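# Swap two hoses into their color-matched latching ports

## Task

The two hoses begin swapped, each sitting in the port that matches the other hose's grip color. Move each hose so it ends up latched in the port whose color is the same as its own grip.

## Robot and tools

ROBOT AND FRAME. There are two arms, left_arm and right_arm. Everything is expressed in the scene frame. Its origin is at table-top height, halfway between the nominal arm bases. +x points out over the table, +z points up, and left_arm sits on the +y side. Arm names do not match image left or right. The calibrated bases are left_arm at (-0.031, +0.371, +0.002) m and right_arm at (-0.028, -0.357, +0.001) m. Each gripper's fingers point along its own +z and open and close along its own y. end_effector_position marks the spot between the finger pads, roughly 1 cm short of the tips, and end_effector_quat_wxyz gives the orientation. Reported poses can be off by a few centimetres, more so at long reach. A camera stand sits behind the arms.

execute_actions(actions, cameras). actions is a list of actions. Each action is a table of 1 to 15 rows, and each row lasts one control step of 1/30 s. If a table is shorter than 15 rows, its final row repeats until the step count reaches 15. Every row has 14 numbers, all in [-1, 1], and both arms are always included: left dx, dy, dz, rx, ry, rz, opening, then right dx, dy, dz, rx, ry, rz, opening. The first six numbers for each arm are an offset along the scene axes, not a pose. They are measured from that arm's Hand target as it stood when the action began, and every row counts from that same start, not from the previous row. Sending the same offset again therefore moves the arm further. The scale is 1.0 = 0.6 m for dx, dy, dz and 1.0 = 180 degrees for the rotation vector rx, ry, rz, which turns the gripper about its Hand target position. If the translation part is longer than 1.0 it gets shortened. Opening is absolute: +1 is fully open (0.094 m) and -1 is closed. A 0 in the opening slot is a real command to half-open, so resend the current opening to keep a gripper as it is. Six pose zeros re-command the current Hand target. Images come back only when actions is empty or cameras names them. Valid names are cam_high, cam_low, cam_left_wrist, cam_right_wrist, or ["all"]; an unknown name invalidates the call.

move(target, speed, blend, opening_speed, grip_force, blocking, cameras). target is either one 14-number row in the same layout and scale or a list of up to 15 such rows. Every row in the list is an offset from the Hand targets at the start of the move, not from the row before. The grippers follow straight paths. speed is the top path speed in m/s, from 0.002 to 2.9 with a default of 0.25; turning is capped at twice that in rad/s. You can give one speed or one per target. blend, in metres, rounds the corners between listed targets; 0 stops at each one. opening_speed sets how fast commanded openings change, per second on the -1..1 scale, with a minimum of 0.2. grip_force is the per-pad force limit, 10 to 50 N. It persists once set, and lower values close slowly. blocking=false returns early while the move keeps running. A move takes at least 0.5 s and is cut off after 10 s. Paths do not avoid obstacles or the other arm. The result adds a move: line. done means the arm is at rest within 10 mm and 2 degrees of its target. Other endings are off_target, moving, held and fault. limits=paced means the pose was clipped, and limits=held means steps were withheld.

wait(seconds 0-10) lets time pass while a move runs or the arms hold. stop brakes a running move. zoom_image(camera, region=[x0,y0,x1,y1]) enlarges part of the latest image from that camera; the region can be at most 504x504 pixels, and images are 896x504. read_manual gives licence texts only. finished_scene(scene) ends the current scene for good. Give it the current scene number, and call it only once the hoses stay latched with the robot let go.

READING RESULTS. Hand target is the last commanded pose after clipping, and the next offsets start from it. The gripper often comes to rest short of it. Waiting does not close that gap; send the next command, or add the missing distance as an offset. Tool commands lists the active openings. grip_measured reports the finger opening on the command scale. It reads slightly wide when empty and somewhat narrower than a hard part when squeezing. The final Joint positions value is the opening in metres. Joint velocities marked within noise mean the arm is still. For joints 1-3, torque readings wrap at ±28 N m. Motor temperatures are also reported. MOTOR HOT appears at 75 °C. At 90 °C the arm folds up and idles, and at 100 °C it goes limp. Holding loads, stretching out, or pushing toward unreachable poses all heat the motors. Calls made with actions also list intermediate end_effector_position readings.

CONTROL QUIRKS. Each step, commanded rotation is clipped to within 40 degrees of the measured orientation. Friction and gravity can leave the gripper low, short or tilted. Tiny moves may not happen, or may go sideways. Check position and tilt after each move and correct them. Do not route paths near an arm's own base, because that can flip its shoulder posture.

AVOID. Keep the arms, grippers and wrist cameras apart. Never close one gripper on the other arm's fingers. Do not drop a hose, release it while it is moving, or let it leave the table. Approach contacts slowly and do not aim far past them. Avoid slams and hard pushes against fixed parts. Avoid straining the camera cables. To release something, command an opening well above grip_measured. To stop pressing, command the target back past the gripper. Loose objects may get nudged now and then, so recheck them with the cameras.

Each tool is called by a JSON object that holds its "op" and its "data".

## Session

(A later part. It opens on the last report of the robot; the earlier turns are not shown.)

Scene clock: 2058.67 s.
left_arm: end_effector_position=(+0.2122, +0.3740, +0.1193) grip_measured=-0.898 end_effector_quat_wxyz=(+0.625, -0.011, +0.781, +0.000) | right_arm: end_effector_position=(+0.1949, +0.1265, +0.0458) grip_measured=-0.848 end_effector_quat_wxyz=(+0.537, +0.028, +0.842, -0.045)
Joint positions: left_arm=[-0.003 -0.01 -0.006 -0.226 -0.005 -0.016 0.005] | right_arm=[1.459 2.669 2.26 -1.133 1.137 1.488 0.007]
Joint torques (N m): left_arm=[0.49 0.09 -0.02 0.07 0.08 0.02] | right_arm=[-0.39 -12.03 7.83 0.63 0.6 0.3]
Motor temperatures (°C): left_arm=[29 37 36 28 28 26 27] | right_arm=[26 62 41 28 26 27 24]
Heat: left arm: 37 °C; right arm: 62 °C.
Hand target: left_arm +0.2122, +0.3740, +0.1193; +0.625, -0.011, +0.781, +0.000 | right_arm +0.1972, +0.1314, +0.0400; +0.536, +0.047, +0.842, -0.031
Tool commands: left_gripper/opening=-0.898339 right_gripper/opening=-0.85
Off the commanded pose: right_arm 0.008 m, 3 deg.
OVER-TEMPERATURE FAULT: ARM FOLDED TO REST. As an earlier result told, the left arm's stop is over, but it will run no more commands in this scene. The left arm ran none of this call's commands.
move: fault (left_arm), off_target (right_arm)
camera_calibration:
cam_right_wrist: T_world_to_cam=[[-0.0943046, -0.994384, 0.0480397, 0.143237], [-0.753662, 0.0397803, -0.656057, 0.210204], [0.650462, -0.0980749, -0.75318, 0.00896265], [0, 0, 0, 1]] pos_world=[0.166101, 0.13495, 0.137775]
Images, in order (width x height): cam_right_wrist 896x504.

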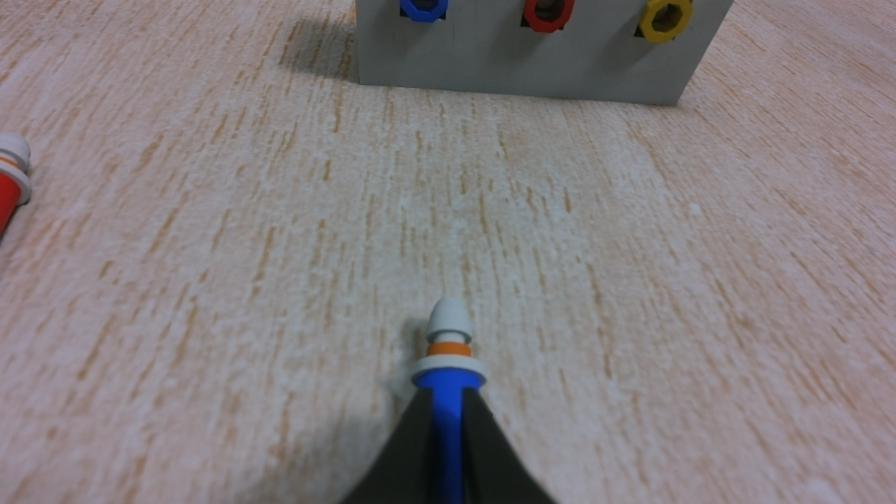

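{"op": "move", "data": {"target": [[0,0,0,0,0,0,-0.9, 0.0,-0.004,0,0,0,0,-0.3],[0,0,0,0,0,0,-0.9, 0.0,-0.004,-0.02,0,0,0,-0.3]], "speed": 0.05, "cameras": ["cam_right_wrist"]}}

Scene clock: 2066.87 s.
left_arm: end_effector_position=(+0.2122, +0.3740, +0.1193) grip_measured=-0.898 end_effector_quat_wxyz=(+0.625, -0.011, +0.781, +0.000) | right_arm: end_effector_position=(+0.1953, +0.1293, +0.0411) grip_measured=-0.301 end_effector_quat_wxyz=(+0.537, +0.036, +0.842, -0.035)
Joint positions: left_arm=[-0.003 -0.01 -0.006 -0.226 -0.005 -0.016 0.005] | right_arm=[1.459 2.674 2.251 -1.1 1.137 1.494 0.033]
Joint torques (N m): left_arm=[0.49 0.09 -0.03 0.07 0.08 0.02] | right_arm=[-0.46 -12.19 4.94 0.73 0.61 0.29]
Motor temperatures (°C): left_arm=[29 37 36 28 28 26 27] | right_arm=[26 61 42 28 26 27 24]
Heat: left arm: 37 °C; right arm: 61 °C.
Hand target: left_arm +0.2122, +0.3740, +0.1193; +0.625, -0.011, +0.781, +0.000 | right_arm +0.1972, +0.1290, +0.0280; +0.536, +0.047, +0.842, -0.031
Tool commands: left_gripper/opening=-0.898339 right_gripper/opening=-0.3
Off the commanded pose: right_arm 0.013 m, 1 deg.
OVER-TEMPERATURE FAULT: ARM FOLDED TO REST. As an earlier result told, the left arm's stop is over, but it will run no more commands in this scene. The left arm ran none of this call's commands.
move: fault (left_arm), off_target (right_arm)
camera_calibration:
cam_right_wrist: T_world_to_cam=[[-0.0967078, -0.995029, 0.0237517, 0.147894], [-0.75176, 0.057383, -0.656935, 0.204669], [0.652307, -0.0813863, -0.753573, 0.00300485], [0, 0, 0, 1]] pos_world=[0.166205, 0.135659, 0.133206]
Images, in order (width x height): cam_right_wrist 896x504.

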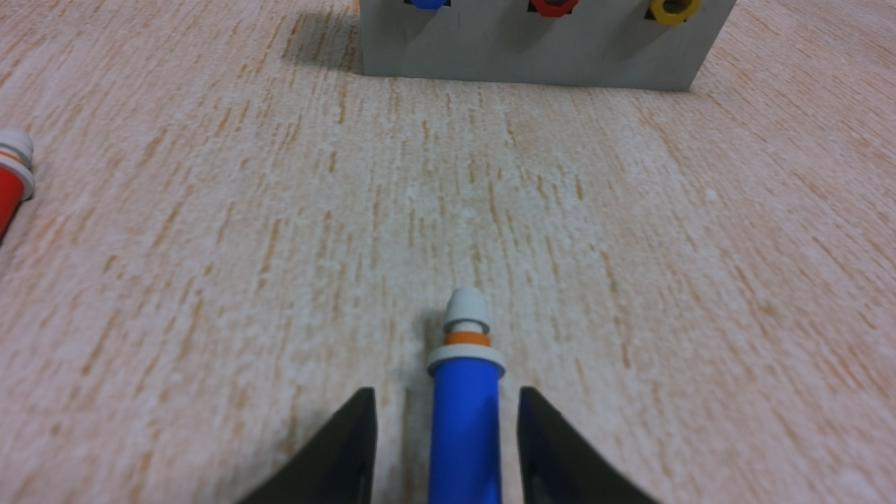

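{"op": "move", "data": {"target": [[0,0,0,0,0,0,-0.9, 0.0,0,-0.02,0,0,0,-0.3]], "speed": 0.05, "cameras": ["cam_right_wrist"]}}

Scene clock: 2079.13 s.
left_arm: end_effector_position=(+0.2122, +0.3740, +0.1193) grip_measured=-0.898 end_effector_quat_wxyz=(+0.625, -0.011, +0.781, +0.000) | right_arm: end_effector_position=(+0.1954, +0.1296, +0.0335) grip_measured=-0.301 end_effector_quat_wxyz=(+0.538, +0.036, +0.841, -0.035)
Joint positions: left_arm=[-0.003 -0.01 -0.006 -0.226 -0.005 -0.016 0.005] | right_arm=[1.459 2.685 2.24 -1.078 1.139 1.495 0.033]
Joint torques (N m): left_arm=[0.49 0.1 -0.02 0.08 0.08 0.02] | right_arm=[-0.44 -11.69 4.51 0.83 0.6 0.29]
Motor temperatures (°C): left_arm=[29 37 36 28 28 26 27] | right_arm=[26 61 41 28 26 27 24]
Heat: left arm: 37 °C; right arm: 61 °C.
Hand target: left_arm +0.2122, +0.3740, +0.1193; +0.625, -0.011, +0.781, +0.000 | right_arm +0.1972, +0.1290, +0.0160; +0.536, +0.047, +0.842, -0.031
Tool commands: left_gripper/opening=-0.898339 right_gripper/opening=-0.3
Off the commanded pose: right_arm 0.018 m, 1 deg.
OVER-TEMPERATURE FAULT: ARM FOLDED TO REST. As an earlier result told, the left arm's stop is over, but it will run no more commands in this scene. The left arm ran none of this call's commands.
move: fault (left_arm), off_target (right_arm)
camera_calibration:
cam_right_wrist: T_world_to_cam=[[-0.0972649, -0.995005, 0.0224602, 0.148429], [-0.750403, 0.0584926, -0.658387, 0.199412], [0.653785, -0.0808921, -0.752344, -0.00325716], [0, 0, 0, 1]] pos_world=[0.166206, 0.13576, 0.125506]
Images, in order (width x height): cam_right_wrist 896x504.

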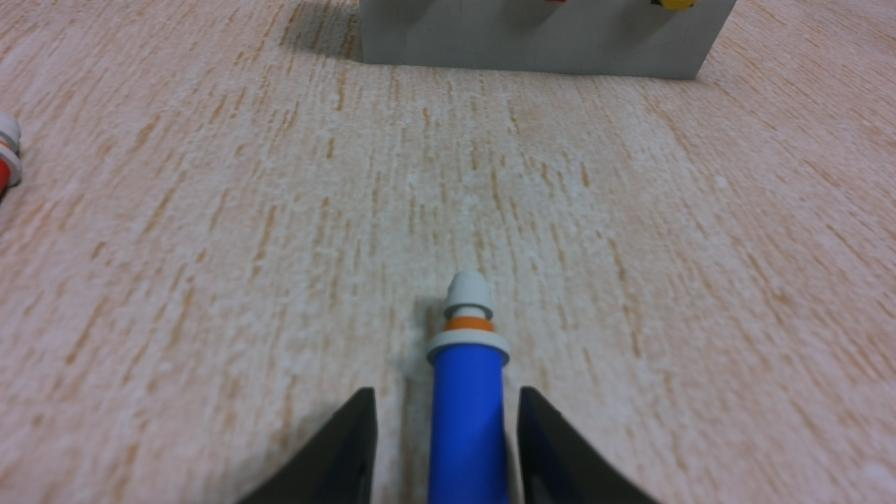

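{"op": "move", "data": {"target": [[0,0,0,0,0,0,-0.9, 0.0,-0.006,-0.014,0,0,0,-0.3]], "speed": 0.04, "cameras": ["cam_right_wrist"]}}

Scene clock: 2085.03 s.
left_arm: end_effector_position=(+0.2122, +0.3740, +0.1193) grip_measured=-0.898 end_effector_quat_wxyz=(+0.625, -0.011, +0.781, +0.000) | right_arm: end_effector_position=(+0.1959, +0.1273, +0.0330) grip_measured=-0.301 end_effector_quat_wxyz=(+0.550, +0.033, +0.833, -0.039)
Joint positions: left_arm=[-0.003 -0.01 -0.006 -0.226 -0.005 -0.016 0.005] | right_arm=[1.462 2.685 2.219 -1.065 1.168 1.495 0.033]
Joint torques (N m): left_arm=[0.49 0.09 -0.03 0.08 0.08 0.02] | right_arm=[-0.75 -11.75 3.12 0.96 0.25 0.38]
Motor temperatures (°C): left_arm=[29 37 36 28 28 26 27] | right_arm=[26 60 40 28 26 27 24]
Heat: left arm: 37 °C; right arm: 60 °C.
Hand target: left_arm +0.2122, +0.3740, +0.1193; +0.625, -0.011, +0.781, +0.000 | right_arm +0.1973, +0.1254, +0.0076; +0.536, +0.047, +0.842, -0.031
Tool commands: left_gripper/opening=-0.898339 right_gripper/opening=-0.3
Off the commanded pose: right_arm 0.025 m, 3 deg.
OVER-TEMPERATURE FAULT: ARM FOLDED TO REST. As an earlier result told, the left arm's stop is over, but it will run no more commands in this scene. The left arm ran none of this call's commands.
move: fault (left_arm), off_target (right_arm)
camera_calibration:
cam_right_wrist: T_world_to_cam=[[-0.0967604, -0.994801, 0.0317567, 0.145895], [-0.731463, 0.0494364, -0.680086, 0.197764], [0.674981, -0.0890343, -0.732444, -0.00790987], [0, 0, 0, 1]] pos_world=[0.164113, 0.134655, 0.12407]
Images, in order (width x height): cam_right_wrist 896x504.

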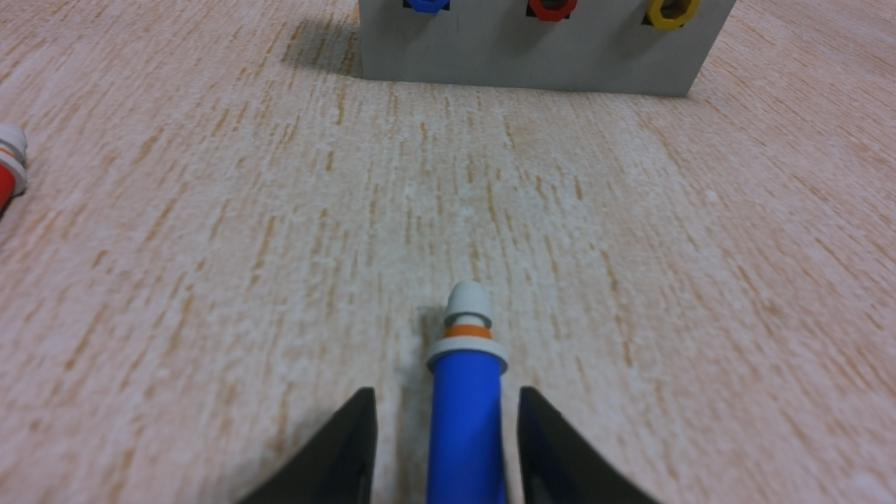

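{"op": "move", "data": {"target": [[0,0,0,0,0,0,-0.9, 0.0,0.0,0.008,0,0,0,-0.78]], "speed": 0.04, "opening_speed": 0.5, "cameras": ["cam_right_wrist"]}}

Scene clock: 2090.77 s.
left_arm: end_effector_position=(+0.2122, +0.3740, +0.1193) grip_measured=-0.898 end_effector_quat_wxyz=(+0.625, -0.011, +0.781, +0.000) | right_arm: end_effector_position=(+0.1939, +0.1283, +0.0335) grip_measured=-0.671 end_effector_quat_wxyz=(+0.552, +0.031, +0.833, -0.038)
Joint positions: left_arm=[-0.003 -0.01 -0.006 -0.226 -0.005 -0.016 0.005] | right_arm=[1.467 2.685 2.219 -1.065 1.171 1.495 0.015]
Joint torques (N m): left_arm=[0.47 0.09 -0.02 0.08 0.08 0.02] | right_arm=[-1.16 -12.41 3.49 0.85 0.25 0.35]
Motor temperatures (°C): left_arm=[29 37 36 28 28 26 27] | right_arm=[26 60 40 28 26 27 24]
Heat: left arm: 37 °C; right arm: 60 °C.
Hand target: left_arm +0.2122, +0.3740, +0.1193; +0.625, -0.011, +0.781, +0.000 | right_arm +0.1972, +0.1254, +0.0124; +0.536, +0.047, +0.842, -0.031
Tool commands: left_gripper/opening=-0.898339 right_gripper/opening=-0.78
Off the commanded pose: right_arm 0.022 m, 3 deg.
OVER-TEMPERATURE FAULT: ARM FOLDED TO REST. As an earlier result told, the left arm's stop is over, but it will run no more commands in this scene. The left arm ran none of this call's commands.
move: fault (left_arm), off_target (right_arm)
camera_calibration:
cam_right_wrist: T_world_to_cam=[[-0.0925478, -0.99521, 0.0314829, 0.14585], [-0.729585, 0.0462615, -0.682324, 0.196641], [0.6776, -0.086117, -0.730372, -0.00700087], [0, 0, 0, 1]] pos_world=[0.161708, 0.135452, 0.124468]
Images, in order (width x height): cam_right_wrist 896x504.

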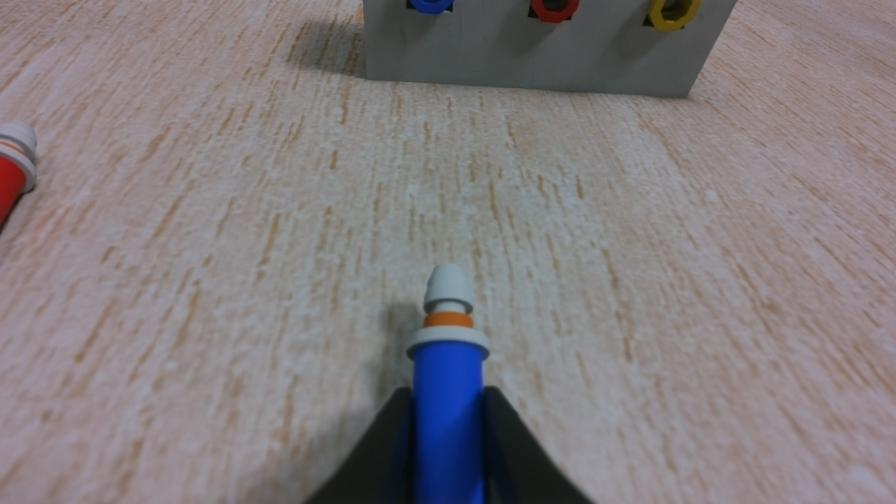

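{"op": "move", "data": {"target": [[0,0,0,0,0,0,-0.9, 0.0,0.005,0.12,0,-0.014,-0.008,-0.78],[0,0,0,0,0,0,-0.9, 0.142,0.01,0.12,0,-0.014,-0.008,-0.78]], "speed": 0.1, "blend": 0.01, "cameras": ["cam_right_wrist"]}}

Scene clock: 2103.73 s.
left_arm: end_effector_position=(+0.2122, +0.3740, +0.1193) grip_measured=-0.898 end_effector_quat_wxyz=(+0.625, -0.011, +0.781, +0.000) | right_arm: end_effector_position=(+0.2814, +0.1297, +0.0807) grip_measured=-0.672 end_effector_quat_wxyz=(+0.553, +0.048, +0.830, -0.051)
Joint positions: left_arm=[-0.003 -0.01 -0.006 -0.226 -0.005 -0.016 0.005] | right_arm=[1.304 2.683 2.388 -0.956 1.156 1.191 0.015]
Joint torques (N m): left_arm=[0.47 0.09 -0.03 0.07 0.08 0.02] | right_arm=[-0.21 -15.77 5 1.23 0.57 0.09]
Motor temperatures (°C): left_arm=[29 37 36 27 28 26 27] | right_arm=[26 62 40 28 26 27 25]
Heat: left arm: 37 °C; right arm: 62 °C.
Hand target: left_arm +0.2122, +0.3740, +0.1193; +0.625, -0.011, +0.781, +0.000 | right_arm +0.2824, +0.1314, +0.0845; +0.554, +0.058, +0.830, -0.036
Tool commands: left_gripper/opening=-0.898339 right_gripper/opening=-0.78
Off the commanded pose: right_arm 0.004 m, 2 deg.
OVER-TEMPERATURE FAULT: ARM FOLDED TO REST. As an earlier result told, the left arm's stop is over, but it will run no more commands in this scene. The left arm ran none of this call's commands.
move: fault (left_arm)
camera_calibration:
cam_right_wrist: T_world_to_cam=[[-0.134311, -0.990374, 0.0334488, 0.164847], [-0.723039, 0.0748623, -0.686739, 0.287463], [0.677625, -0.116422, -0.726134, -0.0280087], [0, 0, 0, 1]] pos_world=[0.248967, 0.138479, 0.17156]
Images, in order (width x height): cam_right_wrist 896x504.

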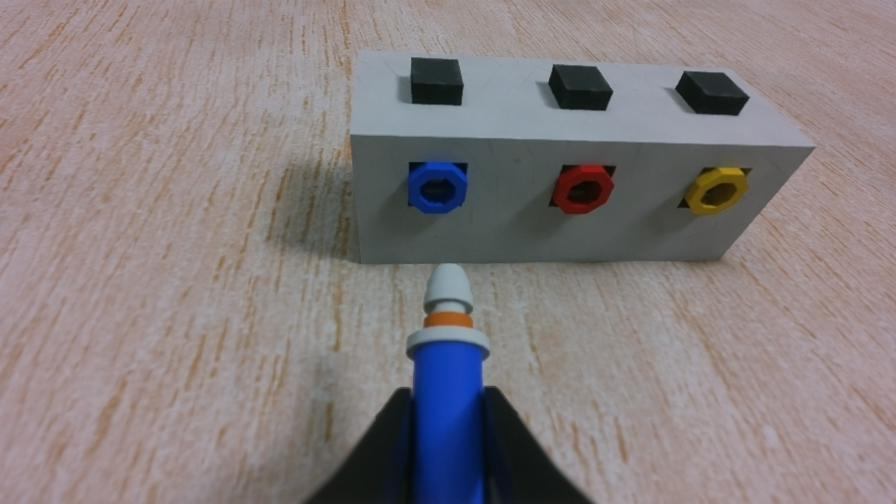

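{"op": "move", "data": {"target": [[0,0,0,0,0,0,-0.9, 0.06,-0.005,-0.01,0,0,0.0139,-0.78]], "speed": 0.08, "cameras": ["cam_right_wrist"]}}

Scene clock: 2123.83 s.
left_arm: end_effector_position=(+0.2122, +0.3740, +0.1193) grip_measured=-0.898 end_effector_quat_wxyz=(+0.625, -0.011, +0.781, +0.000) | right_arm: end_effector_position=(+0.3172, +0.1232, +0.0526) grip_measured=-0.672 end_effector_quat_wxyz=(+0.547, +0.021, +0.835, -0.056)
Joint positions: left_arm=[-0.003 -0.01 -0.006 -0.226 -0.005 -0.016 0.005] | right_arm=[1.233 2.647 2.193 -0.629 1.107 0.957 0.015]
Joint torques (N m): left_arm=[0.49 0.08 -0.02 0.07 0.08 0.02] | right_arm=[-0.03 -18.93 5.44 1.56 0.53 0.06]
Motor temperatures (°C): left_arm=[29 36 35 27 28 26 27] | right_arm=[26 70 40 28 26 27 26]
Heat: left arm: 36 °C; right arm: 70 °C.
Hand target: left_arm +0.2122, +0.3740, +0.1193; +0.625, -0.011, +0.781, +0.000 | right_arm +0.3184, +0.1284, +0.0784; +0.555, +0.040, +0.831, -0.024
Tool commands: left_gripper/opening=-0.898339 right_gripper/opening=-0.78
Off the commanded pose: right_arm 0.026 m, 4 deg.
OVER-TEMPERATURE FAULT: ARM FOLDED TO REST. As an earlier result told, the left arm's stop is over, but it will run no more commands in this scene. The left arm ran none of this call's commands.
move: fault (left_arm), off_target (right_arm)
camera_calibration:
cam_right_wrist: T_world_to_cam=[[-0.0941283, -0.992844, 0.073483, 0.149556], [-0.73745, 0.0199488, -0.675107, 0.305273], [0.66881, -0.117737, -0.734051, -0.0701333], [0, 0, 0, 1]] pos_world=[0.286107, 0.134139, 0.143621]
Images, in order (width x height): cam_right_wrist 896x504.

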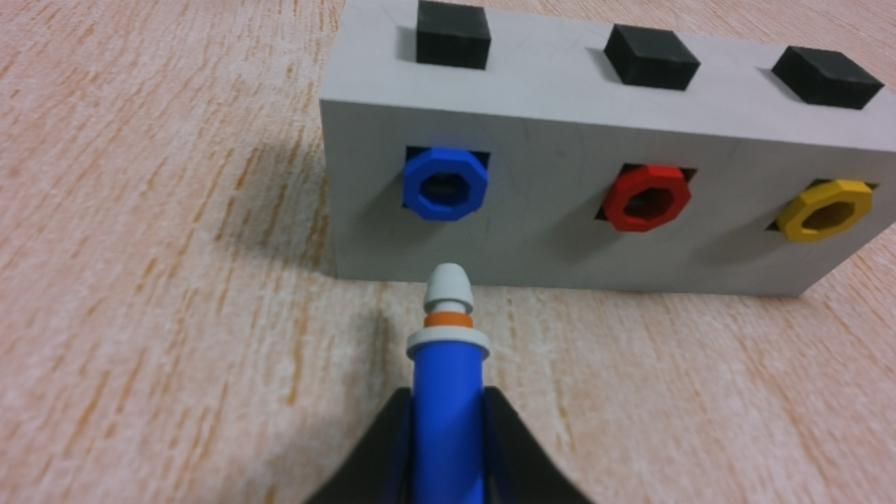

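{"op": "move", "data": {"target": [[0,0,0,0,0,0,-0.9, -0.05,0.005,0.05,0,0,0,-0.78],[0,0,0,0,0,0,-0.9, -0.2,-0.05,0.14,0,0,0,-0.78],[0,0,0,0,0,0,-0.9, -0.247,-0.30,0.22,0,0,0,-0.78]], "speed": 0.2, "blend": 0.02}}

Scene clock: 2133.73 s.
left_arm: end_effector_position=(+0.2122, +0.3740, +0.1193) grip_measured=-0.898 end_effector_quat_wxyz=(+0.625, -0.011, +0.781, +0.000) | right_arm: end_effector_position=(+0.1717, -0.0481, +0.2031) grip_measured=-0.672 end_effector_quat_wxyz=(+0.546, +0.029, +0.837, -0.035)
Joint positions: left_arm=[-0.003 -0.01 -0.006 -0.226 -0.005 -0.016 0.005] | right_arm=[1.464 1.768 1.422 -1.165 1.156 1.476 0.015]
Joint torques (N m): left_arm=[0.49 0.09 -0.03 0.08 0.08 0.02] | right_arm=[0.61 -9.83 5.07 0.41 0.87 0.3]
Motor temperatures (°C): left_arm=[29 36 35 27 28 26 27] | right_arm=[26 75 40 29 26 27 26]
Heat: left arm: 36 °C; right arm: 75 °C. Fold the right arm in close to its base, or ease its load, before you think long.
Hand target: left_arm +0.2122, +0.3740, +0.1193; +0.625, -0.011, +0.781, +0.000 | right_arm +0.1703, -0.0517, +0.2104; +0.555, +0.040, +0.831, -0.024
Tool commands: left_gripper/opening=-0.898339 right_gripper/opening=-0.78
Off the commanded pose: right_arm 0.008 m, 2 deg.
OVER-TEMPERATURE FAULT: ARM FOLDED TO REST. As an earlier result told, the left arm's stop is over, but it will run no more commands in this scene. The left arm ran none of this call's commands.
MOTOR HOT: joint 2 (shoulder) of the right arm reports 75 °C; the controller's stop level is 90 °C. To cool a motor, set the load down, stop pushing, or move to a pose that needs little force.
move: fault (left_arm)

{"op": "move", "data": {"target": [[0,0,0,0,0,0,-0.9, 0,-0.14,0.05,0,0,0,-0.78]], "speed": 0.15}}

Scene clock: 2138.87 s.
left_arm: end_effector_position=(+0.2122, +0.3740, +0.1193) grip_measured=-0.898 end_effector_quat_wxyz=(+0.625, -0.011, +0.781, +0.000) | right_arm: end_effector_position=(+0.1686, -0.1295, +0.2378) grip_measured=-0.672 end_effector_quat_wxyz=(+0.549, +0.035, +0.835, -0.022)
Joint positions: left_arm=[-0.003 -0.01 -0.006 -0.226 -0.005 -0.016 0.005] | right_arm=[1.436 1.413 1.19 -1.182 1.156 1.391 0.015]
Joint torques (N m): left_arm=[0.49 0.1 -0.03 0.07 0.08 0.02] | right_arm=[-0.59 -6.13 5.23 0.59 0.82 0.08]
Motor temperatures (°C): left_arm=[29 36 35 27 28 26 27] | right_arm=[26 74 39 28 26 27 26]
Heat: left arm: 36 °C; right arm: 74 °C. Fold the right arm in close to its base, or ease its load, before you think long.
Hand target: left_arm +0.2122, +0.3740, +0.1193; +0.625, -0.011, +0.781, +0.000 | right_arm +0.1703, -0.1356, +0.2404; +0.555, +0.040, +0.831, -0.024
Tool commands: left_gripper/opening=-0.898339 right_gripper/opening=-0.78
Off the commanded pose: right_arm 0.007 m, 1 deg.
OVER-TEMPERATURE FAULT: ARM FOLDED TO REST. As an earlier result told, the left arm's stop is over, but it will run no more commands in this scene. The left arm ran none of this call's commands.
MOTOR HOT: still on. Joint 2 (shoulder) of the right arm reports 74 °C.
move: fault (left_arm)

{"op": "wait", "data": {"seconds": 10}}

{"op": "wait", "data": {"seconds": 10}}

{"op": "wait", "data": {"seconds": 10}}

Scene clock: 2185.83 s.
left_arm: end_effector_position=(+0.2122, +0.3740, +0.1193) grip_measured=-0.898 end_effector_quat_wxyz=(+0.625, -0.011, +0.781, +0.000) | right_arm: end_effector_position=(+0.1686, -0.1295, +0.2378) grip_measured=-0.672 end_effector_quat_wxyz=(+0.549, +0.034, +0.835, -0.022)
Joint positions: left_arm=[-0.003 -0.01 -0.006 -0.226 -0.005 -0.016 0.005] | right_arm=[1.436 1.413 1.19 -1.182 1.156 1.39 0.015]
Joint torques (N m): left_arm=[0.47 0.1 -0.01 0.07 0.08 0.02] | right_arm=[-0.61 -6.16 5.22 0.59 0.82 0.09]
Motor temperatures (°C): left_arm=[29 36 35 27 28 26 27] | right_arm=[26 58 38 27 27 27 27]
Heat: left arm: 36 °C; right arm: 58 °C.
Hand target: left_arm +0.2122, +0.3740, +0.1193; +0.625, -0.011, +0.781, +0.000 | right_arm +0.1703, -0.1356, +0.2404; +0.555, +0.040, +0.831, -0.024
Tool commands: left_gripper/opening=-0.898339 right_gripper/opening=-0.78
Off the commanded pose: right_arm 0.007 m, 1 deg.
OVER-TEMPERATURE FAULT: ARM FOLDED TO REST. As an earlier result told, the left arm's stop is over, but it will run no more commands in this scene.
MOTOR HOT: cleared for the motors of the right arm.
wait: 10.00 s; at rest from the start

Scene clock: 2195.83 s.
left_arm: end_effector_position=(+0.2122, +0.3740, +0.1193) grip_measured=-0.898 end_effector_quat_wxyz=(+0.625, -0.011, +0.781, +0.000) | right_arm: end_effector_position=(+0.1686, -0.1295, +0.2378) grip_measured=-0.672 end_effector_quat_wxyz=(+0.549, +0.034, +0.835, -0.022)
Joint positions: left_arm=[-0.003 -0.01 -0.006 -0.226 -0.005 -0.016 0.005] | right_arm=[1.436 1.413 1.19 -1.182 1.156 1.39 0.015]
Joint torques (N m): left_arm=[0.49 0.09 -0.03 0.07 0.08 0.02] | right_arm=[-0.62 -6.15 5.2 0.59 0.82 0.09]
Motor temperatures (°C): left_arm=[29 36 35 27 28 26 27] | right_arm=[26 56 38 27 27 27 27]
Heat: left arm: 36 °C; right arm: 56 °C.
Hand target: left_arm +0.2122, +0.3740, +0.1193; +0.625, -0.011, +0.781, +0.000 | right_arm +0.1703, -0.1356, +0.2404; +0.555, +0.040, +0.831, -0.024
Tool commands: left_gripper/opening=-0.898339 right_gripper/opening=-0.78
Off the commanded pose: right_arm 0.007 m, 1 deg.
OVER-TEMPERATURE FAULT: ARM FOLDED TO REST. As an earlier result told, the left arm's stop is over, but it will run no more commands in this scene.
wait: 10.00 s; at rest by 0.17 s

Scene clock: 2205.83 s.
left_arm: end_effector_position=(+0.2122, +0.3740, +0.1193) grip_measured=-0.898 end_effector_quat_wxyz=(+0.625, -0.011, +0.781, +0.000) | right_arm: end_effector_position=(+0.1686, -0.1295, +0.2378) grip_measured=-0.672 end_effector_quat_wxyz=(+0.549, +0.034, +0.835, -0.022)
Joint positions: left_arm=[-0.003 -0.01 -0.006 -0.226 -0.005 -0.016 0.005] | right_arm=[1.436 1.413 1.19 -1.182 1.156 1.39 0.015]
Joint torques (N m): left_arm=[0.47 0.09 -0.02 0.08 0.08 0.02] | right_arm=[-0.61 -6.15 5.22 0.59 0.82 0.09]
Heat: left arm: 35 °C; right arm: 54 °C.
Hand target: left_arm +0.2122, +0.3740, +0.1193; +0.625, -0.011, +0.781, +0.000 | right_arm +0.1703, -0.1356, +0.2404; +0.555, +0.040, +0.831, -0.024
Tool commands: left_gripper/opening=-0.898339 right_gripper/opening=-0.78
Off the commanded pose: right_arm 0.007 m, 1 deg.
OVER-TEMPERATURE FAULT: ARM FOLDED TO REST. As an earlier result told, the left arm's stop is over, but it will run no more commands in this scene.
wait: 10.00 s; at rest by 0.17 s

{"op": "wait", "data": {"seconds": 10}}

{"op": "wait", "data": {"seconds": 10}}

{"op": "move", "data": {"target": [[0,0,0,0,0,0,-0.9, 0.12,0.36,-0.15,0,0,0,-0.78],[0,0,0,0,0,0,-0.9, 0.21,0.44,-0.185,0,0,0,-0.78],[0,0,0,0,0,0,-0.9, 0.243,0.439,-0.22,0,0,0,-0.78]], "speed": [0.2, 0.12, 0.06], "blend": 0.02, "cameras": ["cam_right_wrist"]}}

Scene clock: 2222.57 s.
left_arm: end_effector_position=(+0.2122, +0.3740, +0.1193) grip_measured=-0.898 end_effector_quat_wxyz=(+0.625, -0.011, +0.781, +0.000) | right_arm: end_effector_position=(+0.1686, -0.1295, +0.2378) grip_measured=-0.672 end_effector_quat_wxyz=(+0.549, +0.034, +0.835, -0.022)
Joint positions: left_arm=[-0.003 -0.01 -0.006 -0.226 -0.005 -0.016 0.005] | right_arm=[1.436 1.413 1.19 -1.182 1.156 1.39 0.015]
Joint torques (N m): left_arm=[0.47 0.1 -0.02 0.08 0.09 0.02] | right_arm=[-0.62 -6.15 5.22 0.59 0.82 0.09]
Heat: left arm: 35 °C; right arm: 53 °C.
Hand target: left_arm +0.2122, +0.3740, +0.1193; +0.625, -0.011, +0.781, +0.000 | right_arm +0.1703, -0.1356, +0.2404; +0.555, +0.040, +0.831, -0.024
Tool commands: left_gripper/opening=-0.898339 right_gripper/opening=-0.78
Off the commanded pose: right_arm 0.007 m, 1 deg.
OVER-TEMPERATURE FAULT: ARM FOLDED TO REST. As an earlier result told, the left arm's stop is over, but it will run no more commands in this scene.
wait: 10.00 s; at rest from the start

Scene clock: 2232.57 s.
left_arm: end_effector_position=(+0.2122, +0.3740, +0.1193) grip_measured=-0.898 end_effector_quat_wxyz=(+0.625, -0.011, +0.781, +0.000) | right_arm: end_effector_position=(+0.1686, -0.1295, +0.2378) grip_measured=-0.672 end_effector_quat_wxyz=(+0.549, +0.034, +0.835, -0.022)
Joint positions: left_arm=[-0.003 -0.01 -0.006 -0.226 -0.005 -0.016 0.005] | right_arm=[1.436 1.413 1.19 -1.182 1.156 1.39 0.015]
Joint torques (N m): left_arm=[0.47 0.09 -0.02 0.07 0.08 0.02] | right_arm=[-0.64 -6.17 5.19 0.59 0.82 0.09]
Heat: left arm: 35 °C; right arm: 52 °C.
Hand target: left_arm +0.2122, +0.3740, +0.1193; +0.625, -0.011, +0.781, +0.000 | right_arm +0.1703, -0.1356, +0.2404; +0.555, +0.040, +0.831, -0.024
Tool commands: left_gripper/opening=-0.898339 right_gripper/opening=-0.78
Off the commanded pose: right_arm 0.007 m, 1 deg.
OVER-TEMPERATURE FAULT: ARM FOLDED TO REST. As an earlier result told, the left arm's stop is over, but it will run no more commands in this scene.
wait: 10.00 s; at rest by 0.17 s

Scene clock: 2235.60 s.
left_arm: end_effector_position=(+0.2122, +0.3740, +0.1193) grip_measured=-0.898 end_effector_quat_wxyz=(+0.625, -0.011, +0.781, +0.000) | right_arm: end_effector_position=(+0.3120, +0.1229, +0.1129) grip_measured=-0.672 end_effector_quat_wxyz=(+0.554, +0.030, +0.831, -0.036)
Joint positions: left_arm=[-0.003 -0.01 -0.006 -0.226 -0.005 -0.016 0.005] | right_arm=[1.242 2.545 2.226 -0.72 1.11 0.961 0.015]
Joint torques (N m): left_arm=[0.47 0.09 -0.02 0.07 0.08 0.02] | right_arm=[-0.5 -12.42 8.01 1.61 0.5 0.08]
Heat: left arm: 35 °C; right arm: 52 °C.
Hand target: left_arm +0.2122, +0.3740, +0.1193; +0.625, -0.011, +0.781, +0.000 | right_arm +0.3161, +0.1278, +0.1085; +0.555, +0.040, +0.831, -0.024
Tool commands: left_gripper/opening=-0.898339 right_gripper/opening=-0.78
Off the commanded pose: right_arm 0.008 m, 2 deg.
OVER-TEMPERATURE FAULT: ARM FOLDED TO REST. As an earlier result told, the left arm's stop is over, but it will run no more commands in this scene. The left arm ran none of this call's commands.
move: fault (left_arm); blend cut to 0.0144 m at target 2
camera_calibration:
cam_right_wrist: T_world_to_cam=[[-0.0887534, -0.995622, 0.0293039, 0.148003], [-0.725729, 0.0444874, -0.686541, 0.336752], [0.682232, -0.0821995, -0.726501, -0.0319216], [0, 0, 0, 1]] pos_world=[0.279305, 0.12975, 0.203666]
Images, in order (width x height): cam_right_wrist 896x504.

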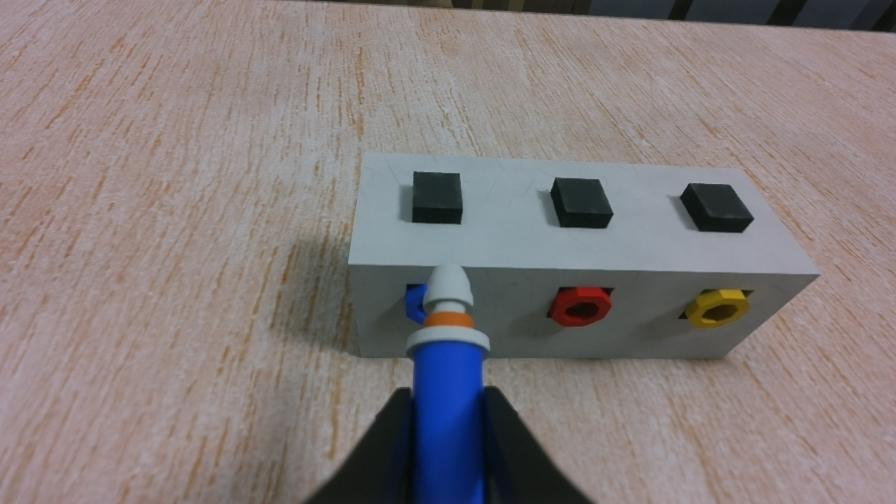

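{"op": "move", "data": {"target": [[0,0,0,0,0,0,-0.9, 0.006,0.005,-0.0625,0,0,0,-0.78]], "speed": 0.06, "cameras": ["cam_right_wrist"]}}

Scene clock: 2244.70 s.
left_arm: end_effector_position=(+0.2122, +0.3740, +0.1193) grip_measured=-0.898 end_effector_quat_wxyz=(+0.625, -0.011, +0.781, +0.000) | right_arm: end_effector_position=(+0.3162, +0.1307, +0.0813) grip_measured=-0.672 end_effector_quat_wxyz=(+0.556, +0.034, +0.830, -0.028)
Joint positions: left_arm=[-0.003 -0.01 -0.006 -0.226 -0.005 -0.016 0.005] | right_arm=[1.239 2.603 2.203 -0.615 1.106 0.954 0.015]
Joint torques (N m): left_arm=[0.49 0.09 -0.03 0.07 0.08 0.02] | right_arm=[-0.62 -12.98 5.7 1.69 0.51 0.08]
Heat: left arm: 35 °C; right arm: 54 °C.
Hand target: left_arm +0.2122, +0.3740, +0.1193; +0.625, -0.011, +0.781, +0.000 | right_arm +0.3195, +0.1310, +0.0709; +0.555, +0.040, +0.831, -0.024
Tool commands: left_gripper/opening=-0.898339 right_gripper/opening=-0.78
Off the commanded pose: right_arm 0.011 m, 1 deg.
OVER-TEMPERATURE FAULT: ARM FOLDED TO REST. As an earlier result told, the left arm's stop is over, but it will run no more commands in this scene. The left arm ran none of this call's commands.
move: fault (left_arm), off_target (right_arm)
camera_calibration:
cam_right_wrist: T_world_to_cam=[[-0.0871158, -0.996139, 0.0108588, 0.158115], [-0.722521, 0.0556751, -0.689103, 0.315498], [0.685838, -0.0678775, -0.724582, -0.0601823], [0, 0, 0, 1]] pos_world=[0.283004, 0.135854, 0.172087]
Images, in order (width x height): cam_right_wrist 896x504.

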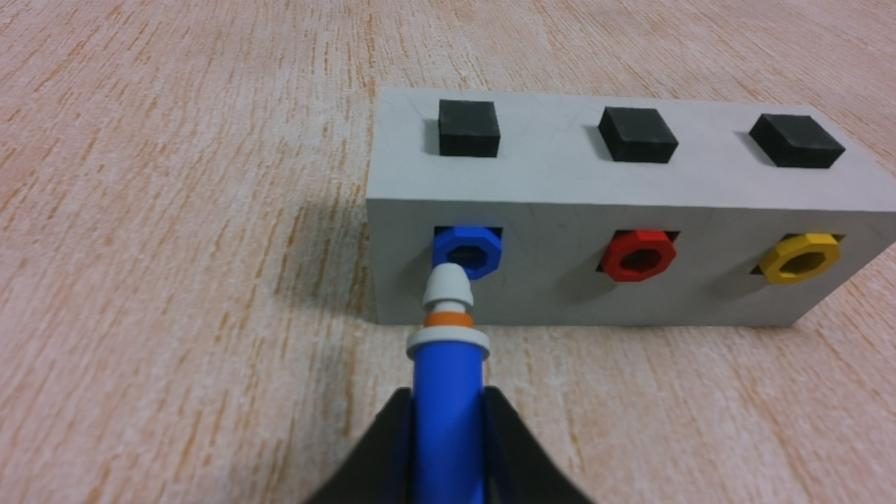

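{"op": "move", "data": {"target": [[0,0,0,0,0,0,-0.9, 0.0,-0.014,-0.013,0,0,0,-0.78]], "speed": 0.06, "cameras": ["cam_right_wrist"]}}

Scene clock: 2250.47 s.
left_arm: end_effector_position=(+0.2122, +0.3740, +0.1193) grip_measured=-0.898 end_effector_quat_wxyz=(+0.625, -0.011, +0.781, +0.000) | right_arm: end_effector_position=(+0.3156, +0.1215, +0.0553) grip_measured=-0.672 end_effector_quat_wxyz=(+0.552, +0.026, +0.833, -0.041)
Joint positions: left_arm=[-0.003 -0.01 -0.006 -0.226 -0.005 -0.016 0.005] | right_arm=[1.234 2.603 2.107 -0.544 1.104 0.944 0.015]
Joint torques (N m): left_arm=[0.49 0.09 -0.02 0.07 0.08 0.02] | right_arm=[-0.69 -15.84 5.44 1.62 0.51 0.09]
Motor temperatures (°C): left_arm=[29 35 34 27 28 26 27] | right_arm=[26 57 40 28 27 27 27]
Heat: left arm: 35 °C; right arm: 57 °C.
Hand target: left_arm +0.2122, +0.3740, +0.1193; +0.625, -0.011, +0.781, +0.000 | right_arm +0.3195, +0.1225, +0.0632; +0.555, +0.040, +0.831, -0.024
Tool commands: left_gripper/opening=-0.898339 right_gripper/opening=-0.78
Off the commanded pose: right_arm 0.009 m, 3 deg.
OVER-TEMPERATURE FAULT: ARM FOLDED TO REST. As an earlier result told, the left arm's stop is over, but it will run no more commands in this scene. The left arm ran none of this call's commands.
move: fault (left_arm), off_target (right_arm)
camera_calibration:
cam_right_wrist: T_world_to_cam=[[-0.0869324, -0.995267, 0.0434283, 0.147225], [-0.730332, 0.0340218, -0.682244, 0.302422], [0.677538, -0.0910262, -0.729833, -0.0735504], [0, 0, 0, 1]] pos_world=[0.2835, 0.129544, 0.146252]
Images, in order (width x height): cam_right_wrist 896x504.

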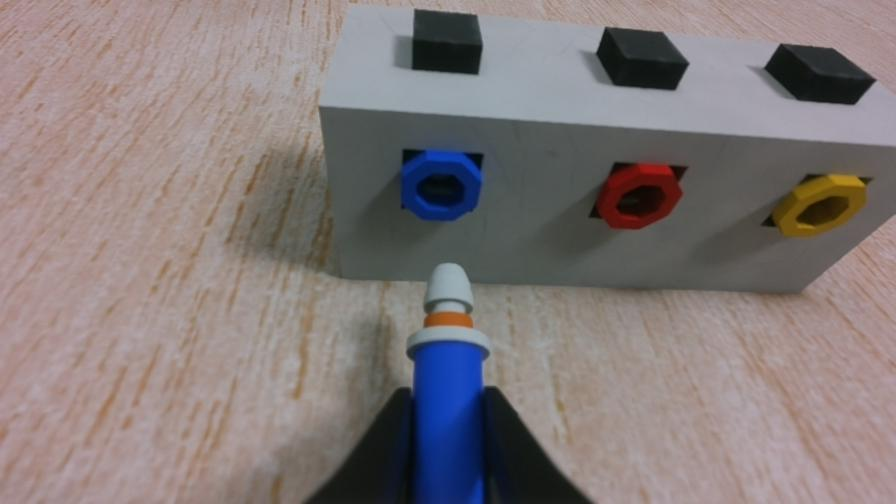

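{"op": "move", "data": {"target": [[0,0,0,0,0,0,-0.9, 0,0.024,0.056,0,0,0,-0.78],[0,0,0,0,0,0,-0.9, 0,-0.013,-0.0053,0,0,0,-0.78],[0,0,0,0,0,0,-0.9, 0,0.018,0.0463,0,0,0,-0.78],[0,0,0,0,0,0,-0.9, 0,-0.007,0.0047,0,0,0,-0.78],[0,0,0,0,0,0,-0.9, 0,0.012,0.0363,0,0,0,-0.78],[0,0,0,0,0,0,-0.9, 0,-0.001,0.0147,0,0,0,-0.78],[0,0,0,0,0,0,-0.9, 0,0.0065,0.027,0,0,0,-0.78],[0,0,0,0,0,0,-0.9, 0,0.004,0.023,0,0,0,-0.78]], "speed": 0.08, "blend": 0.001, "cameras": ["cam_right_wrist"]}}

Scene clock: 2278.63 s.
left_arm: end_effector_position=(+0.2122, +0.3740, +0.1193) grip_measured=-0.898 end_effector_quat_wxyz=(+0.625, -0.011, +0.781, +0.000) | right_arm: end_effector_position=(+0.3167, +0.1207, +0.0595) grip_measured=-0.672 end_effector_quat_wxyz=(+0.548, +0.022, +0.835, -0.047)
Joint positions: left_arm=[-0.003 -0.01 -0.006 -0.226 -0.005 -0.016 0.005] | right_arm=[1.231 2.602 2.129 -0.579 1.099 0.942 0.015]
Joint torques (N m): left_arm=[0.47 0.09 -0.03 0.07 0.08 0.02] | right_arm=[-0.24 -16.44 7.21 1.5 0.57 0.11]
Motor temperatures (°C): left_arm=[29 35 34 26 28 26 27] | right_arm=[26 71 40 28 27 27 27]
Heat: left arm: 35 °C; right arm: 71 °C.
Hand target: left_arm +0.2122, +0.3740, +0.1193; +0.625, -0.011, +0.781, +0.000 | right_arm +0.3195, +0.1249, +0.0771; +0.555, +0.040, +0.831, -0.024
Tool commands: left_gripper/opening=-0.898339 right_gripper/opening=-0.78
Off the commanded pose: right_arm 0.018 m, 3 deg.
OVER-TEMPERATURE FAULT: ARM FOLDED TO REST. As an earlier result told, the left arm's stop is over, but it will run no more commands in this scene. The left arm ran none of this call's commands.
move: fault (left_arm), off_target (right_arm)
camera_calibration:
cam_right_wrist: T_world_to_cam=[[-0.08621, -0.994692, 0.056176, 0.145198], [-0.735902, 0.0255688, -0.676605, 0.308564], [0.671578, -0.0996702, -0.7342, -0.0682073], [0, 0, 0, 1]] pos_world=[0.285397, 0.12974, 0.150542]
Images, in order (width x height): cam_right_wrist 896x504.

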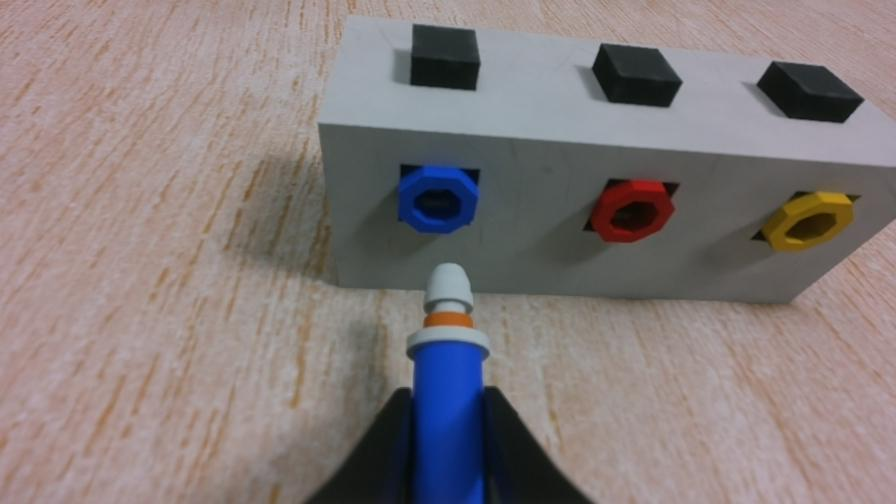

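{"op": "move", "data": {"target": [[0,0,0,0,0,0,-0.9, -0.05,0.0,0.05,0,0,0,-0.78],[0,0,0,0,0,0,-0.9, -0.2,-0.05,0.14,0,0,0,-0.78],[0,0,0,0,0,0,-0.9, -0.2487,-0.434,0.2722,0,0,0,-0.78]], "speed": 0.25, "blend": 0.02}}

{"op": "wait", "data": {"seconds": 10}}

{"op": "wait", "data": {"seconds": 10}}

{"op": "wait", "data": {"seconds": 10}}

Scene clock: 2290.43 s.
left_arm: end_effector_position=(+0.2122, +0.3740, +0.1193) grip_measured=-0.898 end_effector_quat_wxyz=(+0.625, -0.011, +0.781, +0.000) | right_arm: end_effector_position=(+0.1694, -0.1302, +0.2393) grip_measured=-0.672 end_effector_quat_wxyz=(+0.549, +0.038, +0.835, -0.019)
Joint positions: left_arm=[-0.003 -0.01 -0.006 -0.226 -0.005 -0.016 0.005] | right_arm=[1.432 1.407 1.19 -1.176 1.156 1.387 0.015]
Joint torques (N m): left_arm=[0.49 0.1 -0.02 0.08 0.08 0.02] | right_arm=[-0.31 -5.57 5.23 0.58 0.82 0.1]
Motor temperatures (°C): left_arm=[29 35 34 26 28 26 27] | right_arm=[26 73 40 29 27 27 27]
Heat: left arm: 35 °C; right arm: 73 °C.
Hand target: left_arm +0.2122, +0.3740, +0.1193; +0.625, -0.011, +0.781, +0.000 | right_arm +0.1704, -0.1354, +0.2404; +0.555, +0.040, +0.831, -0.024
Tool commands: left_gripper/opening=-0.898339 right_gripper/opening=-0.78
Off the commanded pose: right_arm 0.005 m, 1 deg.
OVER-TEMPERATURE FAULT: ARM FOLDED TO REST. As an earlier result told, the left arm's stop is over, but it will run no more commands in this scene. The left arm ran none of this call's commands.
move: fault (left_arm)

Scene clock: 2300.43 s.
left_arm: end_effector_position=(+0.2122, +0.3740, +0.1193) grip_measured=-0.898 end_effector_quat_wxyz=(+0.625, -0.011, +0.781, +0.000) | right_arm: end_effector_position=(+0.1694, -0.1303, +0.2393) grip_measured=-0.672 end_effector_quat_wxyz=(+0.549, +0.038, +0.835, -0.019)
Joint positions: left_arm=[-0.003 -0.01 -0.006 -0.226 -0.005 -0.016 0.005] | right_arm=[1.432 1.407 1.19 -1.177 1.156 1.387 0.015]
Joint torques (N m): left_arm=[0.49 0.09 -0.02 0.07 0.08 0.02] | right_arm=[-0.29 -5.57 5.26 0.57 0.82 0.1]
Motor temperatures (°C): left_arm=[29 34 33 26 28 26 27] | right_arm=[26 68 40 28 27 27 27]
Heat: left arm: 34 °C; right arm: 68 °C.
Hand target: left_arm +0.2122, +0.3740, +0.1193; +0.625, -0.011, +0.781, +0.000 | right_arm +0.1704, -0.1354, +0.2404; +0.555, +0.040, +0.831, -0.024
Tool commands: left_gripper/opening=-0.898339 right_gripper/opening=-0.78
Off the commanded pose: right_arm 0.005 m, 1 deg.
OVER-TEMPERATURE FAULT: ARM FOLDED TO REST. As an earlier result told, the left arm's stop is over, but it will run no more commands in this scene.
wait: 10.00 s; at rest by 0.17 s

Scene clock: 2310.43 s.
left_arm: end_effector_position=(+0.2122, +0.3740, +0.1193) grip_measured=-0.898 end_effector_quat_wxyz=(+0.625, -0.011, +0.781, +0.000) | right_arm: end_effector_position=(+0.1694, -0.1303, +0.2393) grip_measured=-0.672 end_effector_quat_wxyz=(+0.549, +0.038, +0.835, -0.019)
Joint positions: left_arm=[-0.003 -0.01 -0.006 -0.226 -0.005 -0.016 0.005] | right_arm=[1.432 1.407 1.19 -1.177 1.156 1.387 0.015]
Joint torques (N m): left_arm=[0.47 0.09 -0.03 0.07 0.08 0.02] | right_arm=[-0.29 -5.56 5.23 0.58 0.82 0.1]
Motor temperatures (°C): left_arm=[29 34 33 26 28 26 27] | right_arm=[26 63 39 27 27 27 27]
Heat: left arm: 34 °C; right arm: 63 °C.
Hand target: left_arm +0.2122, +0.3740, +0.1193; +0.625, -0.011, +0.781, +0.000 | right_arm +0.1704, -0.1354, +0.2404; +0.555, +0.040, +0.831, -0.024
Tool commands: left_gripper/opening=-0.898339 right_gripper/opening=-0.78
Off the commanded pose: right_arm 0.005 m, 1 deg.
OVER-TEMPERATURE FAULT: ARM FOLDED TO REST. As an earlier result told, the left arm's stop is over, but it will run no more commands in this scene.
wait: 10.00 s; at rest by 0.17 s

Scene clock: 2320.43 s.
left_arm: end_effector_position=(+0.2122, +0.3740, +0.1193) grip_measured=-0.898 end_effector_quat_wxyz=(+0.625, -0.011, +0.781, +0.000) | right_arm: end_effector_position=(+0.1694, -0.1303, +0.2393) grip_measured=-0.672 end_effector_quat_wxyz=(+0.549, +0.038, +0.835, -0.019)
Joint positions: left_arm=[-0.003 -0.01 -0.006 -0.226 -0.005 -0.016 0.005] | right_arm=[1.432 1.407 1.19 -1.177 1.156 1.387 0.015]
Joint torques (N m): left_arm=[0.47 0.09 -0.02 0.08 0.09 0.02] | right_arm=[-0.29 -5.57 5.24 0.57 0.83 0.1]
Motor temperatures (°C): left_arm=[29 34 33 26 28 26 27] | right_arm=[26 60 39 27 27 27 27]
Heat: left arm: 34 °C; right arm: 60 °C.
Hand target: left_arm +0.2122, +0.3740, +0.1193; +0.625, -0.011, +0.781, +0.000 | right_arm +0.1704, -0.1354, +0.2404; +0.555, +0.040, +0.831, -0.024
Tool commands: left_gripper/opening=-0.898339 right_gripper/opening=-0.78
Off the commanded pose: right_arm 0.005 m, 1 deg.
OVER-TEMPERATURE FAULT: ARM FOLDED TO REST. As an earlier result told, the left arm's stop is over, but it will run no more commands in this scene.
wait: 10.00 s; at rest by 0.17 s

{"op": "wait", "data": {"seconds": 10}}

{"op": "wait", "data": {"seconds": 10}}

{"op": "move", "data": {"target": [[0,0,0,0,0,0,-0.9, 0.116,0.359,-0.151,0,0,0,-0.78],[0,0,0,0,0,0,-0.9, 0.163,0.444,-0.231,0,0,0,-0.78],[0,0,0,0,0,0,-0.9, 0.247,0.4407,-0.231,0,0,0,-0.78]], "speed": [0.2, 0.12, 0.06], "blend": 0.02, "cameras": ["cam_right_wrist"]}}

Scene clock: 2346.63 s.
left_arm: end_effector_position=(+0.2122, +0.3740, +0.1193) grip_measured=-0.898 end_effector_quat_wxyz=(+0.625, -0.011, +0.781, +0.000) | right_arm: end_effector_position=(+0.1694, -0.1303, +0.2393) grip_measured=-0.672 end_effector_quat_wxyz=(+0.549, +0.038, +0.835, -0.019)
Joint positions: left_arm=[-0.003 -0.01 -0.006 -0.226 -0.005 -0.016 0.005] | right_arm=[1.432 1.407 1.19 -1.177 1.156 1.387 0.015]
Joint torques (N m): left_arm=[0.49 0.09 -0.02 0.07 0.08 0.02] | right_arm=[-0.29 -5.57 5.24 0.58 0.82 0.1]
Motor temperatures (°C): left_arm=[29 34 33 26 28 26 27] | right_arm=[26 54 39 27 27 27 28]
Heat: left arm: 34 °C; right arm: 54 °C.
Hand target: left_arm +0.2122, +0.3740, +0.1193; +0.625, -0.011, +0.781, +0.000 | right_arm +0.1704, -0.1354, +0.2404; +0.555, +0.040, +0.831, -0.024
Tool commands: left_gripper/opening=-0.898339 right_gripper/opening=-0.78
Off the commanded pose: right_arm 0.005 m, 1 deg.
OVER-TEMPERATURE FAULT: ARM FOLDED TO REST. As an earlier result told, the left arm's stop is over, but it will run no more commands in this scene.
wait: 10.00 s; at rest from the start

Scene clock: 2356.63 s.
left_arm: end_effector_position=(+0.2122, +0.3740, +0.1193) grip_measured=-0.898 end_effector_quat_wxyz=(+0.625, -0.011, +0.781, +0.000) | right_arm: end_effector_position=(+0.1694, -0.1303, +0.2393) grip_measured=-0.672 end_effector_quat_wxyz=(+0.549, +0.038, +0.835, -0.019)
Joint positions: left_arm=[-0.003 -0.01 -0.006 -0.226 -0.005 -0.016 0.005] | right_arm=[1.432 1.407 1.19 -1.177 1.156 1.387 0.015]
Joint torques (N m): left_arm=[0.49 0.1 -0.02 0.07 0.08 0.02] | right_arm=[-0.29 -5.55 5.23 0.57 0.82 0.11]
Heat: left arm: 34 °C; right arm: 53 °C.
Hand target: left_arm +0.2122, +0.3740, +0.1193; +0.625, -0.011, +0.781, +0.000 | right_arm +0.1704, -0.1354, +0.2404; +0.555, +0.040, +0.831, -0.024
Tool commands: left_gripper/opening=-0.898339 right_gripper/opening=-0.78
Off the commanded pose: right_arm 0.005 m, 1 deg.
OVER-TEMPERATURE FAULT: ARM FOLDED TO REST. As an earlier result told, the left arm's stop is over, but it will run no more commands in this scene.
wait: 10.00 s; at rest by 0.17 s

Scene clock: 2360.00 s.
left_arm: end_effector_position=(+0.2122, +0.3740, +0.1193) grip_measured=-0.898 end_effector_quat_wxyz=(+0.625, -0.011, +0.781, +0.000) | right_arm: end_effector_position=(+0.3145, +0.1207, +0.1012) grip_measured=-0.672 end_effector_quat_wxyz=(+0.552, +0.027, +0.832, -0.043)
Joint positions: left_arm=[-0.003 -0.01 -0.006 -0.226 -0.005 -0.016 0.005] | right_arm=[1.236 2.555 2.202 -0.695 1.108 0.953 0.015]
Joint torques (N m): left_arm=[0.49 0.1 -0.01 0.07 0.08 0.02] | right_arm=[-0.31 -12.36 9.54 1.61 0.52 0.06]
Heat: left arm: 34 °C; right arm: 54 °C.
Hand target: left_arm +0.2122, +0.3740, +0.1193; +0.625, -0.011, +0.781, +0.000 | right_arm +0.3187, +0.1289, +0.1018; +0.555, +0.040, +0.831, -0.024
Tool commands: left_gripper/opening=-0.898339 right_gripper/opening=-0.78
Off the commanded pose: right_arm 0.009 m, 3 deg.
OVER-TEMPERATURE FAULT: ARM FOLDED TO REST. As an earlier result told, the left arm's stop is over, but it will run no more commands in this scene. The left arm ran none of this call's commands.
move: fault (left_arm), off_target (right_arm)
camera_calibration:
cam_right_wrist: T_world_to_cam=[[-0.0900547, -0.994951, 0.0443037, 0.145205], [-0.729401, 0.0355992, -0.683159, 0.332592], [0.678133, -0.0938369, -0.728924, -0.0392775], [0, 0, 0, 1]] pos_world=[0.282305, 0.128946, 0.19215]
Images, in order (width x height): cam_right_wrist 896x504.

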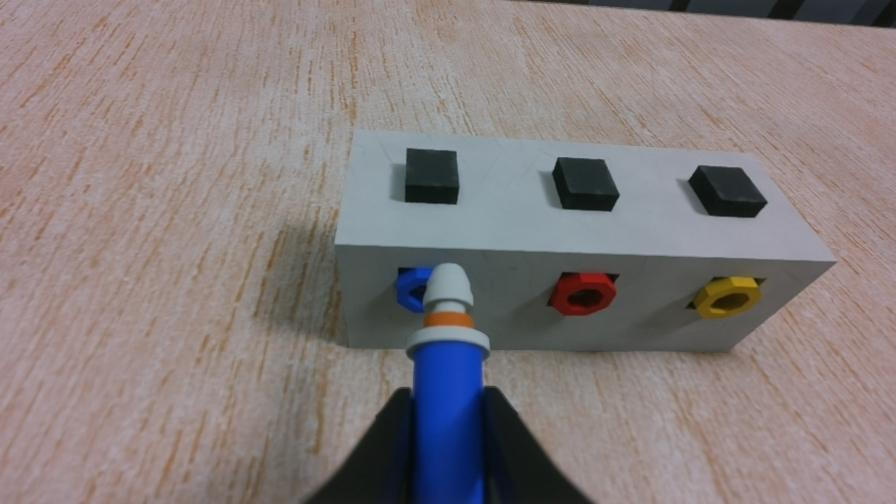

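{"op": "move", "data": {"target": [[0,0,0,0,0,0,-0.9, 0.0,0.004,-0.0605,0,0,0,-0.78]], "speed": 0.06, "cameras": ["cam_right_wrist"]}}

Scene clock: 2365.50 s.
left_arm: end_effector_position=(+0.2122, +0.3740, +0.1193) grip_measured=-0.898 end_effector_quat_wxyz=(+0.625, -0.011, +0.781, +0.000) | right_arm: end_effector_position=(+0.3179, +0.1302, +0.0782) grip_measured=-0.672 end_effector_quat_wxyz=(+0.556, +0.035, +0.830, -0.030)
Joint positions: left_arm=[-0.003 -0.01 -0.006 -0.226 -0.005 -0.016 0.005] | right_arm=[1.236 2.609 2.202 -0.607 1.107 0.952 0.015]
Joint torques (N m): left_arm=[0.47 0.09 -0.02 0.07 0.08 0.02] | right_arm=[-0.17 -12.86 5.3 1.68 0.51 0.16]
Motor temperatures (°C): left_arm=[29 34 33 26 28 26 27] | right_arm=[26 55 40 27 27 27 28]
Heat: left arm: 34 °C; right arm: 55 °C.
Hand target: left_arm +0.2122, +0.3740, +0.1193; +0.625, -0.011, +0.781, +0.000 | right_arm +0.3187, +0.1313, +0.0655; +0.555, +0.040, +0.831, -0.024
Tool commands: left_gripper/opening=-0.898339 right_gripper/opening=-0.78
Off the commanded pose: right_arm 0.013 m, 1 deg.
OVER-TEMPERATURE FAULT: ARM FOLDED TO REST. As an earlier result told, the left arm's stop is over, but it will run no more commands in this scene. The left arm ran none of this call's commands.
move: fault (left_arm), off_target (right_arm)
camera_calibration:
cam_right_wrist: T_world_to_cam=[[-0.0899062, -0.995871, 0.012549, 0.158474], [-0.721741, 0.0564652, -0.689856, 0.314337], [0.686299, -0.0710795, -0.723838, -0.0635149], [0, 0, 0, 1]] pos_world=[0.284708, 0.135556, 0.168884]
Images, in order (width x height): cam_right_wrist 896x504.

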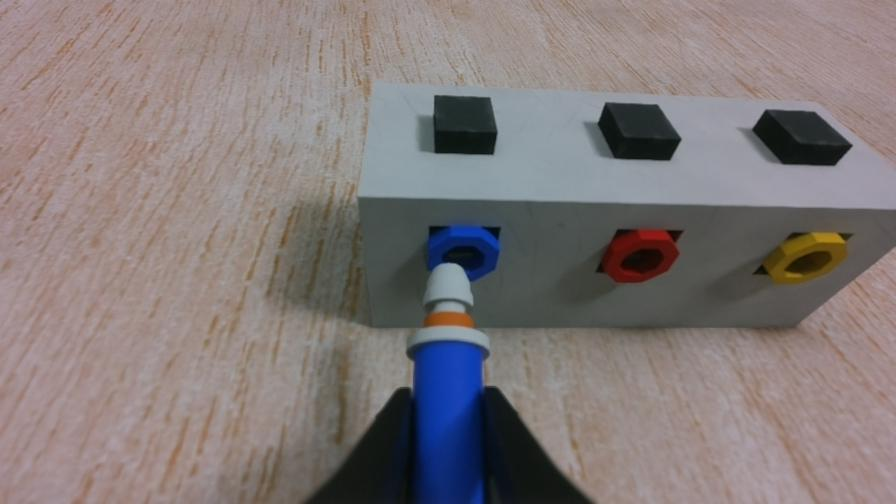

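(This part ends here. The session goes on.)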